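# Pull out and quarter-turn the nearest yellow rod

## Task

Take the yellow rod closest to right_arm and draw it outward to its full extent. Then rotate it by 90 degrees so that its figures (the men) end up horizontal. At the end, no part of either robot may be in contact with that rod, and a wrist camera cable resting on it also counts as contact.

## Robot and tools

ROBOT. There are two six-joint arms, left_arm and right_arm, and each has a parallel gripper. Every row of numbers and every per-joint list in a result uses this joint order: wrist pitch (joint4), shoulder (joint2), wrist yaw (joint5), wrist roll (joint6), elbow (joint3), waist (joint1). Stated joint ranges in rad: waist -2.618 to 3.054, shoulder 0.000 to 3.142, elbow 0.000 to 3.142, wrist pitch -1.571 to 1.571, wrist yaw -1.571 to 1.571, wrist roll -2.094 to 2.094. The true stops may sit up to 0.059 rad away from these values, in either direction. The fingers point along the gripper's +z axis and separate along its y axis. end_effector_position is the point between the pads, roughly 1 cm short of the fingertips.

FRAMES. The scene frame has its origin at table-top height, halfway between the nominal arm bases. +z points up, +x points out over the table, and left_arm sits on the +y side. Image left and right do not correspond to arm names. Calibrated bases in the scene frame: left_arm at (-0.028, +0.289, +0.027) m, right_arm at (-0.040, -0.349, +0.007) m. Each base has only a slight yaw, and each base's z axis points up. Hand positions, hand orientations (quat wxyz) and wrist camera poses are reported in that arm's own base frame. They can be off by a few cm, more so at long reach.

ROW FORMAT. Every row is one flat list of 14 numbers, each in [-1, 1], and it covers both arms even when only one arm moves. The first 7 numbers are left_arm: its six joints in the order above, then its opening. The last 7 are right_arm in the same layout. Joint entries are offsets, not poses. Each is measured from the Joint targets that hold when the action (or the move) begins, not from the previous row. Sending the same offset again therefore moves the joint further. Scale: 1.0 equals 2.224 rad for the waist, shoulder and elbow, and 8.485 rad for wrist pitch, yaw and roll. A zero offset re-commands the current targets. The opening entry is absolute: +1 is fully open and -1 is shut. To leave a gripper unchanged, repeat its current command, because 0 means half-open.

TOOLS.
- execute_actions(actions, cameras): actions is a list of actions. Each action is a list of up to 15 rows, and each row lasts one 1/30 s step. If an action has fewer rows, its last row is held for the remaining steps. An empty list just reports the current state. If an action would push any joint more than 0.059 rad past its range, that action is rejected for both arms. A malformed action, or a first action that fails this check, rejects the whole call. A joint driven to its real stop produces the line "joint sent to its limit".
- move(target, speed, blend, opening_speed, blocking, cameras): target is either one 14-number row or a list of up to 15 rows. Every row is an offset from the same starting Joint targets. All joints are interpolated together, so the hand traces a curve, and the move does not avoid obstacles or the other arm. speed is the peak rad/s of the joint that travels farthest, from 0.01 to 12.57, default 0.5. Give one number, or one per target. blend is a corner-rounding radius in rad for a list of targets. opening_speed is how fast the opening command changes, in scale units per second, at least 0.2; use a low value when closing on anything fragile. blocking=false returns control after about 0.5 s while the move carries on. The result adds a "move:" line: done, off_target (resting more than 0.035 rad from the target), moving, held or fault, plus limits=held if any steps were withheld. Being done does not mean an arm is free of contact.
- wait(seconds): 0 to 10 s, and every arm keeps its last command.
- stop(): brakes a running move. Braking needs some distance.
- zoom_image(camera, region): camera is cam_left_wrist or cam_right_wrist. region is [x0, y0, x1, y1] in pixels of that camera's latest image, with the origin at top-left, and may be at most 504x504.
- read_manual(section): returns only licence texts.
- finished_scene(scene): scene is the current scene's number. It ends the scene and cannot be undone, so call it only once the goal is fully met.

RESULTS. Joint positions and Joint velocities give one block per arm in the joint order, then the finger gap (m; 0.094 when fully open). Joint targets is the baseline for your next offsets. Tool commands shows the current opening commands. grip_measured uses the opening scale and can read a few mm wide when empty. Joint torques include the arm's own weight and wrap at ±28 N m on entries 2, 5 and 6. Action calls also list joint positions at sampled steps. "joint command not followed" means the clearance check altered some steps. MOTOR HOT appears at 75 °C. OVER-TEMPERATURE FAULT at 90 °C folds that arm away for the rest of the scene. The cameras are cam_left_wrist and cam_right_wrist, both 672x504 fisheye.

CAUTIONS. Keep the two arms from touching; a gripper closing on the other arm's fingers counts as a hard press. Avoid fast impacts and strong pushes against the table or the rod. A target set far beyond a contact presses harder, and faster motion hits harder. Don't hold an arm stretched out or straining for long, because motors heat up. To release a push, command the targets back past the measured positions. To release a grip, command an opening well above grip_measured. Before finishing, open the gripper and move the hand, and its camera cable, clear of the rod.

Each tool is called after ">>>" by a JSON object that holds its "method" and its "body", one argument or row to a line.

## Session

>>> {"method": "execute_actions", "body": {
  "actions": []
}}

Scene clock: 0.00 s.
left_arm: end_effector_position=(+0.4127, +0.0165, +0.1264) grip_measured=+1.000 end_effector_quat_wxyz=(+0.618, -0.002, +0.786, +0.007) | right_arm: end_effector_position=(+0.3903, -0.0463, +0.1052) grip_measured=+1.000 end_effector_quat_wxyz=(+0.587, +0.098, +0.798, -0.097)
Joint names: [wrist pitch, shoulder, wrist yaw, wrist roll, elbow, waist]
Joint positions: left_arm=[0.901 1.55 0.039 0.018 0.411 0.054 0.094] | right_arm=[0.871 1.537 0.276 0.046 0.357 0.003 0.094]
Joint velocities: within noise
Joint torques (N m): no reading
Heat: left arm: 40 °C; right arm: 38 °C.
Joint targets: left_arm=[0.889 1.548 0.039 0.019 0.413 0.054] | right_arm=[0.861 1.534 0.277 0.048 0.360 0.003]
Tool commands: left_gripper/opening=+1.0 right_gripper/opening=+1.0
camera_calibration:
cam_left_wrist: T_world_to_cam=[[-0.0177666, -0.985889, 0.166453, -0.00796993], [-0.580802, -0.125334, -0.804339, 0.378982], [0.813851, -0.110967, -0.570379, -0.140833], [0, 0, 0, 1]] pos_world=[0.334589, 0.0240143, 0.225829]
cam_right_wrist: T_world_to_cam=[[-0.259, -0.939853, 0.222701, 0.0247898], [-0.669431, 0.00846419, -0.742826, 0.372487], [0.696262, -0.341475, -0.631359, -0.103415], [0, 0, 0, 1]] pos_world=[0.327779, -0.0151678, 0.20588]

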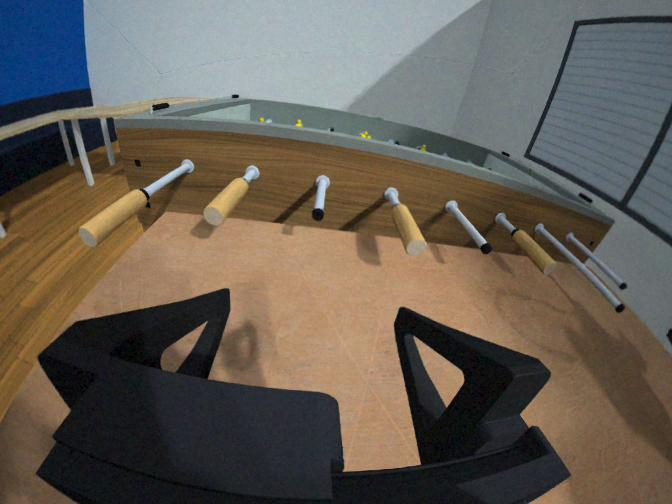

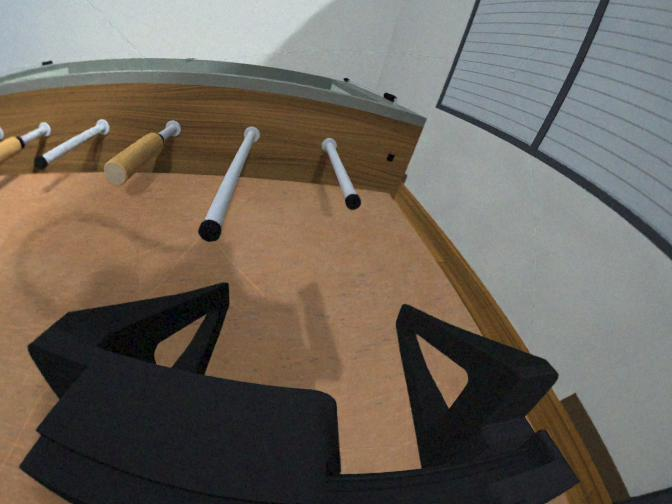

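>>> {"method": "move", "body": {
  "target": [
    [0,0,0,0,0,0,1,0.0387,0.2737,0.0390,-0.1809,0.2010,0.2405,0.6],
    [0,0,0,0,0,0,1,0.0449,0.4204,0.02595,-0.1908,0.3885,0.1885,0.6]
  ],
  "speed": [1.3,0.7],
  "blend": 0.04,
  "opening_speed": 1,
  "cameras": ["cam_right_wrist"]
}}

Scene clock: 35.13 s.
left_arm: end_effector_position=(+0.4127, +0.0165, +0.1264) grip_measured=+1.000 end_effector_quat_wxyz=(+0.618, -0.002, +0.786, +0.007) | right_arm: end_effector_position=(+0.5671, +0.1621, +0.0693) grip_measured=+0.602 end_effector_quat_wxyz=(+0.470, -0.486, +0.523, -0.519)
Joint names: [wrist pitch, shoulder, wrist yaw, wrist roll, elbow, waist]
Joint positions: left_arm=[0.901 1.55 0.039 0.018 0.411 0.054 0.094] | right_arm=[1.225 2.447 0.511 -1.573 1.2 0.425 0.075]
Joint velocities: within noise
Joint torques (N m): left_arm=[1.84 -6.75 0.01 0.01 5.61 -0.09] | right_arm=[1.72 -9.51 -0.07 0.01 6.54 -0.2]
Heat: left arm: 41 °C; right arm: 39 °C.
Joint targets: left_arm=[0.889 1.548 0.039 0.019 0.413 0.054] | right_arm=[1.242 2.469 0.497 -1.571 1.224 0.422]
move: done
camera_calibration:
cam_right_wrist: T_world_to_cam=[[-0.0138511, 0.193101, 0.981081, -0.100711], [-0.471742, -0.866376, 0.163864, 0.429239], [0.881628, -0.460548, 0.103094, -0.314675], [0, 0, 0, 1]] pos_world=[0.478522, 0.246407, 0.0609095]
Images, in order (width x height): cam_right_wrist 672x504.

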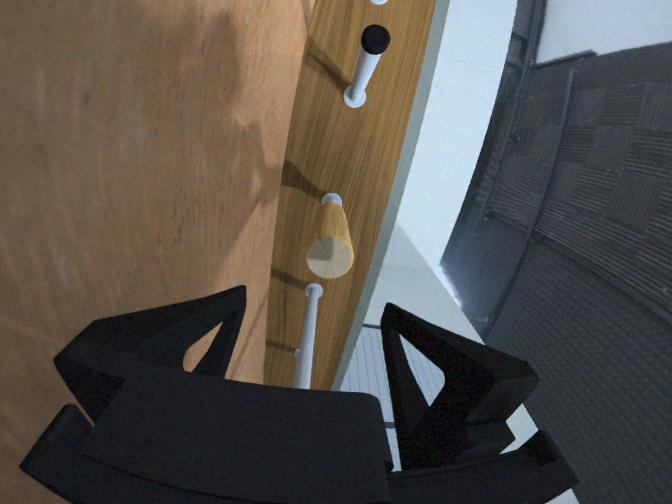

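>>> {"method": "move", "body": {
  "target": [
    [0,0,0,0,0,0,1,-0.0275,0.0794,-0.00824,0,0.1844,-0.0296,0.6],
    [0,0,0,0,0,0,1,-0.0275,0.0794,-0.00824,0,0.1844,-0.0296,-0.4],
    [0,0,0,0,0,0,1,-0.0275,0.0794,-0.00824,0.1869,0.1844,-0.0296,-0.4],
    [0,0,0,0,0,0,1,0,-0.0076,0.0007,0.1875,-0.0036,0.0026,-0.4],
    [0,0,0,0,0,0,1,-0.0152,-0.1121,0.0105,0.1970,-0.1339,0.0434,-0.4],
    [0,0,0,0,0,0,1,-0.0461,-0.2174,0.0180,0.2130,-0.2109,0.0848,-0.4]
  ],
  "speed": [0.5,0.5,1.2,0.5,0.4,0.28],
  "opening_speed": 1,
  "cameras": ["cam_right_wrist"]
}}

Scene clock: 59.20 s.
left_arm: end_effector_position=(+0.4127, +0.0165, +0.1264) grip_measured=+1.000 end_effector_quat_wxyz=(+0.618, -0.002, +0.786, +0.007) | right_arm: end_effector_position=(+0.4718, +0.1769, +0.0738) grip_measured=-0.311 end_effector_quat_wxyz=(+0.608, +0.036, +0.793, -0.007)
Joint names: [wrist pitch, shoulder, wrist yaw, wrist roll, elbow, waist]
Joint positions: left_arm=[0.901 1.55 0.039 0.018 0.411 0.054 0.094] | right_arm=[0.898 2.064 0.585 0.214 0.848 0.553 0.032]
Joint velocities: within noise
Joint torques (N m): left_arm=[1.85 -6.79 -0.01 0.01 5.68 -0.08] | right_arm=[1.22 -15.24 0.87 0.28 -2 5.19]
Heat: left arm: 41 °C; right arm: 41 °C.
Joint targets: left_arm=[0.889 1.548 0.039 0.019 0.413 0.054] | right_arm=[0.851 1.986 0.650 0.236 0.755 0.611]
move: off_target (right_arm); right_arm: the elbow is farthest, 0.094 rad from its target
camera_calibration:
cam_right_wrist: T_world_to_cam=[[-0.06485, -0.986127, 0.152804, 0.184493], [-0.627578, -0.0787498, -0.77456, 0.399855], [0.775848, -0.146127, -0.613765, -0.177071], [0, 0, 0, 1]] pos_world=[0.400285, 0.187547, 0.172841]
Images, in order (width x height): cam_right_wrist 672x504.

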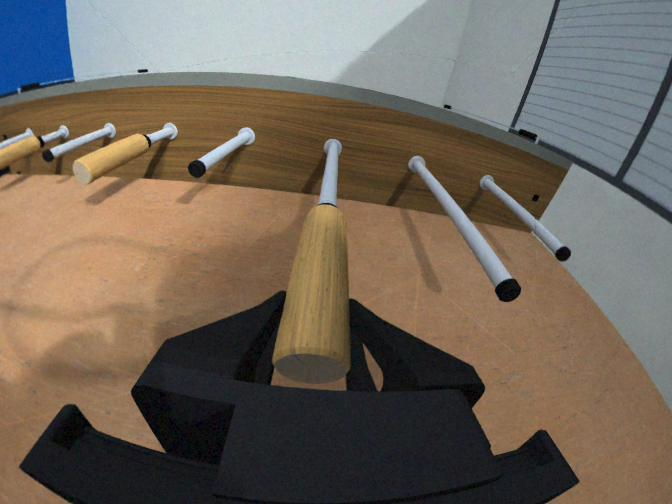

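>>> {"method": "move", "body": {
  "target": [
    [0,0,0,0,0,0,1,0.0093,0.0316,-0.0023,-0.0048,0.0231,-0.0124,-0.4],
    [0,0,0,0,0,0,1,0.0093,0.0316,-0.0023,-0.0048,0.0231,-0.0124,0.5],
    [0,0,0,0,0,0,1,-0.0192,-0.1128,0.0150,0.0086,-0.0608,0.0622,0.5]
  ],
  "speed": 0.6,
  "opening_speed": 1.5,
  "cameras": ["cam_right_wrist"]
}}

Scene clock: 71.60 s.
left_arm: end_effector_position=(+0.4127, +0.0165, +0.1264) grip_measured=+1.000 end_effector_quat_wxyz=(+0.618, -0.002, +0.786, +0.007) | right_arm: end_effector_position=(+0.3856, +0.1875, +0.1055) grip_measured=+0.498 end_effector_quat_wxyz=(+0.596, +0.026, +0.802, -0.022)
Joint names: [wrist pitch, shoulder, wrist yaw, wrist roll, elbow, waist]
Joint positions: left_arm=[0.901 1.55 0.039 0.018 0.411 0.054 0.094] | right_arm=[0.699 1.749 0.769 0.292 0.637 0.743 0.07]
Joint velocities: within noise
Joint torques (N m): left_arm=[1.85 -6.78 0.01 0.02 5.68 -0.01] | right_arm=[1.43 -7.6 0.29 0.2 3.93 0.57]
Heat: left arm: 40 °C; right arm: 42 °C.
Joint targets: left_arm=[0.889 1.548 0.039 0.019 0.413 0.054] | right_arm=[0.688 1.735 0.778 0.309 0.619 0.749]
move: done; target 2's new numbers were sent with right_arm's wrist yaw 0.050 rad from that target
camera_calibration:
cam_right_wrist: T_world_to_cam=[[-0.0627869, -0.980135, 0.188132, 0.178839], [-0.651822, -0.102476, -0.751416, 0.382513], [0.755768, -0.169808, -0.632439, -0.0750431], [0, 0, 0, 1]] pos_world=[0.317275, 0.201742, 0.206321]
Images, in order (width x height): cam_right_wrist 672x504.

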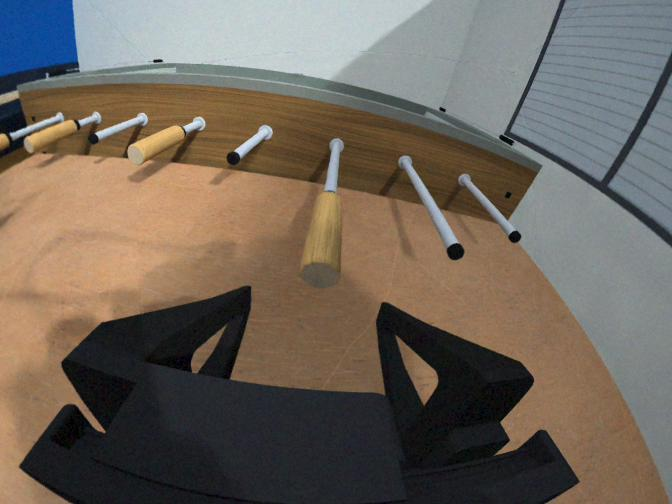

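>>> {"method": "finished_scene", "body": {
  "scene": 3
}}

The scene is finished: the task was done.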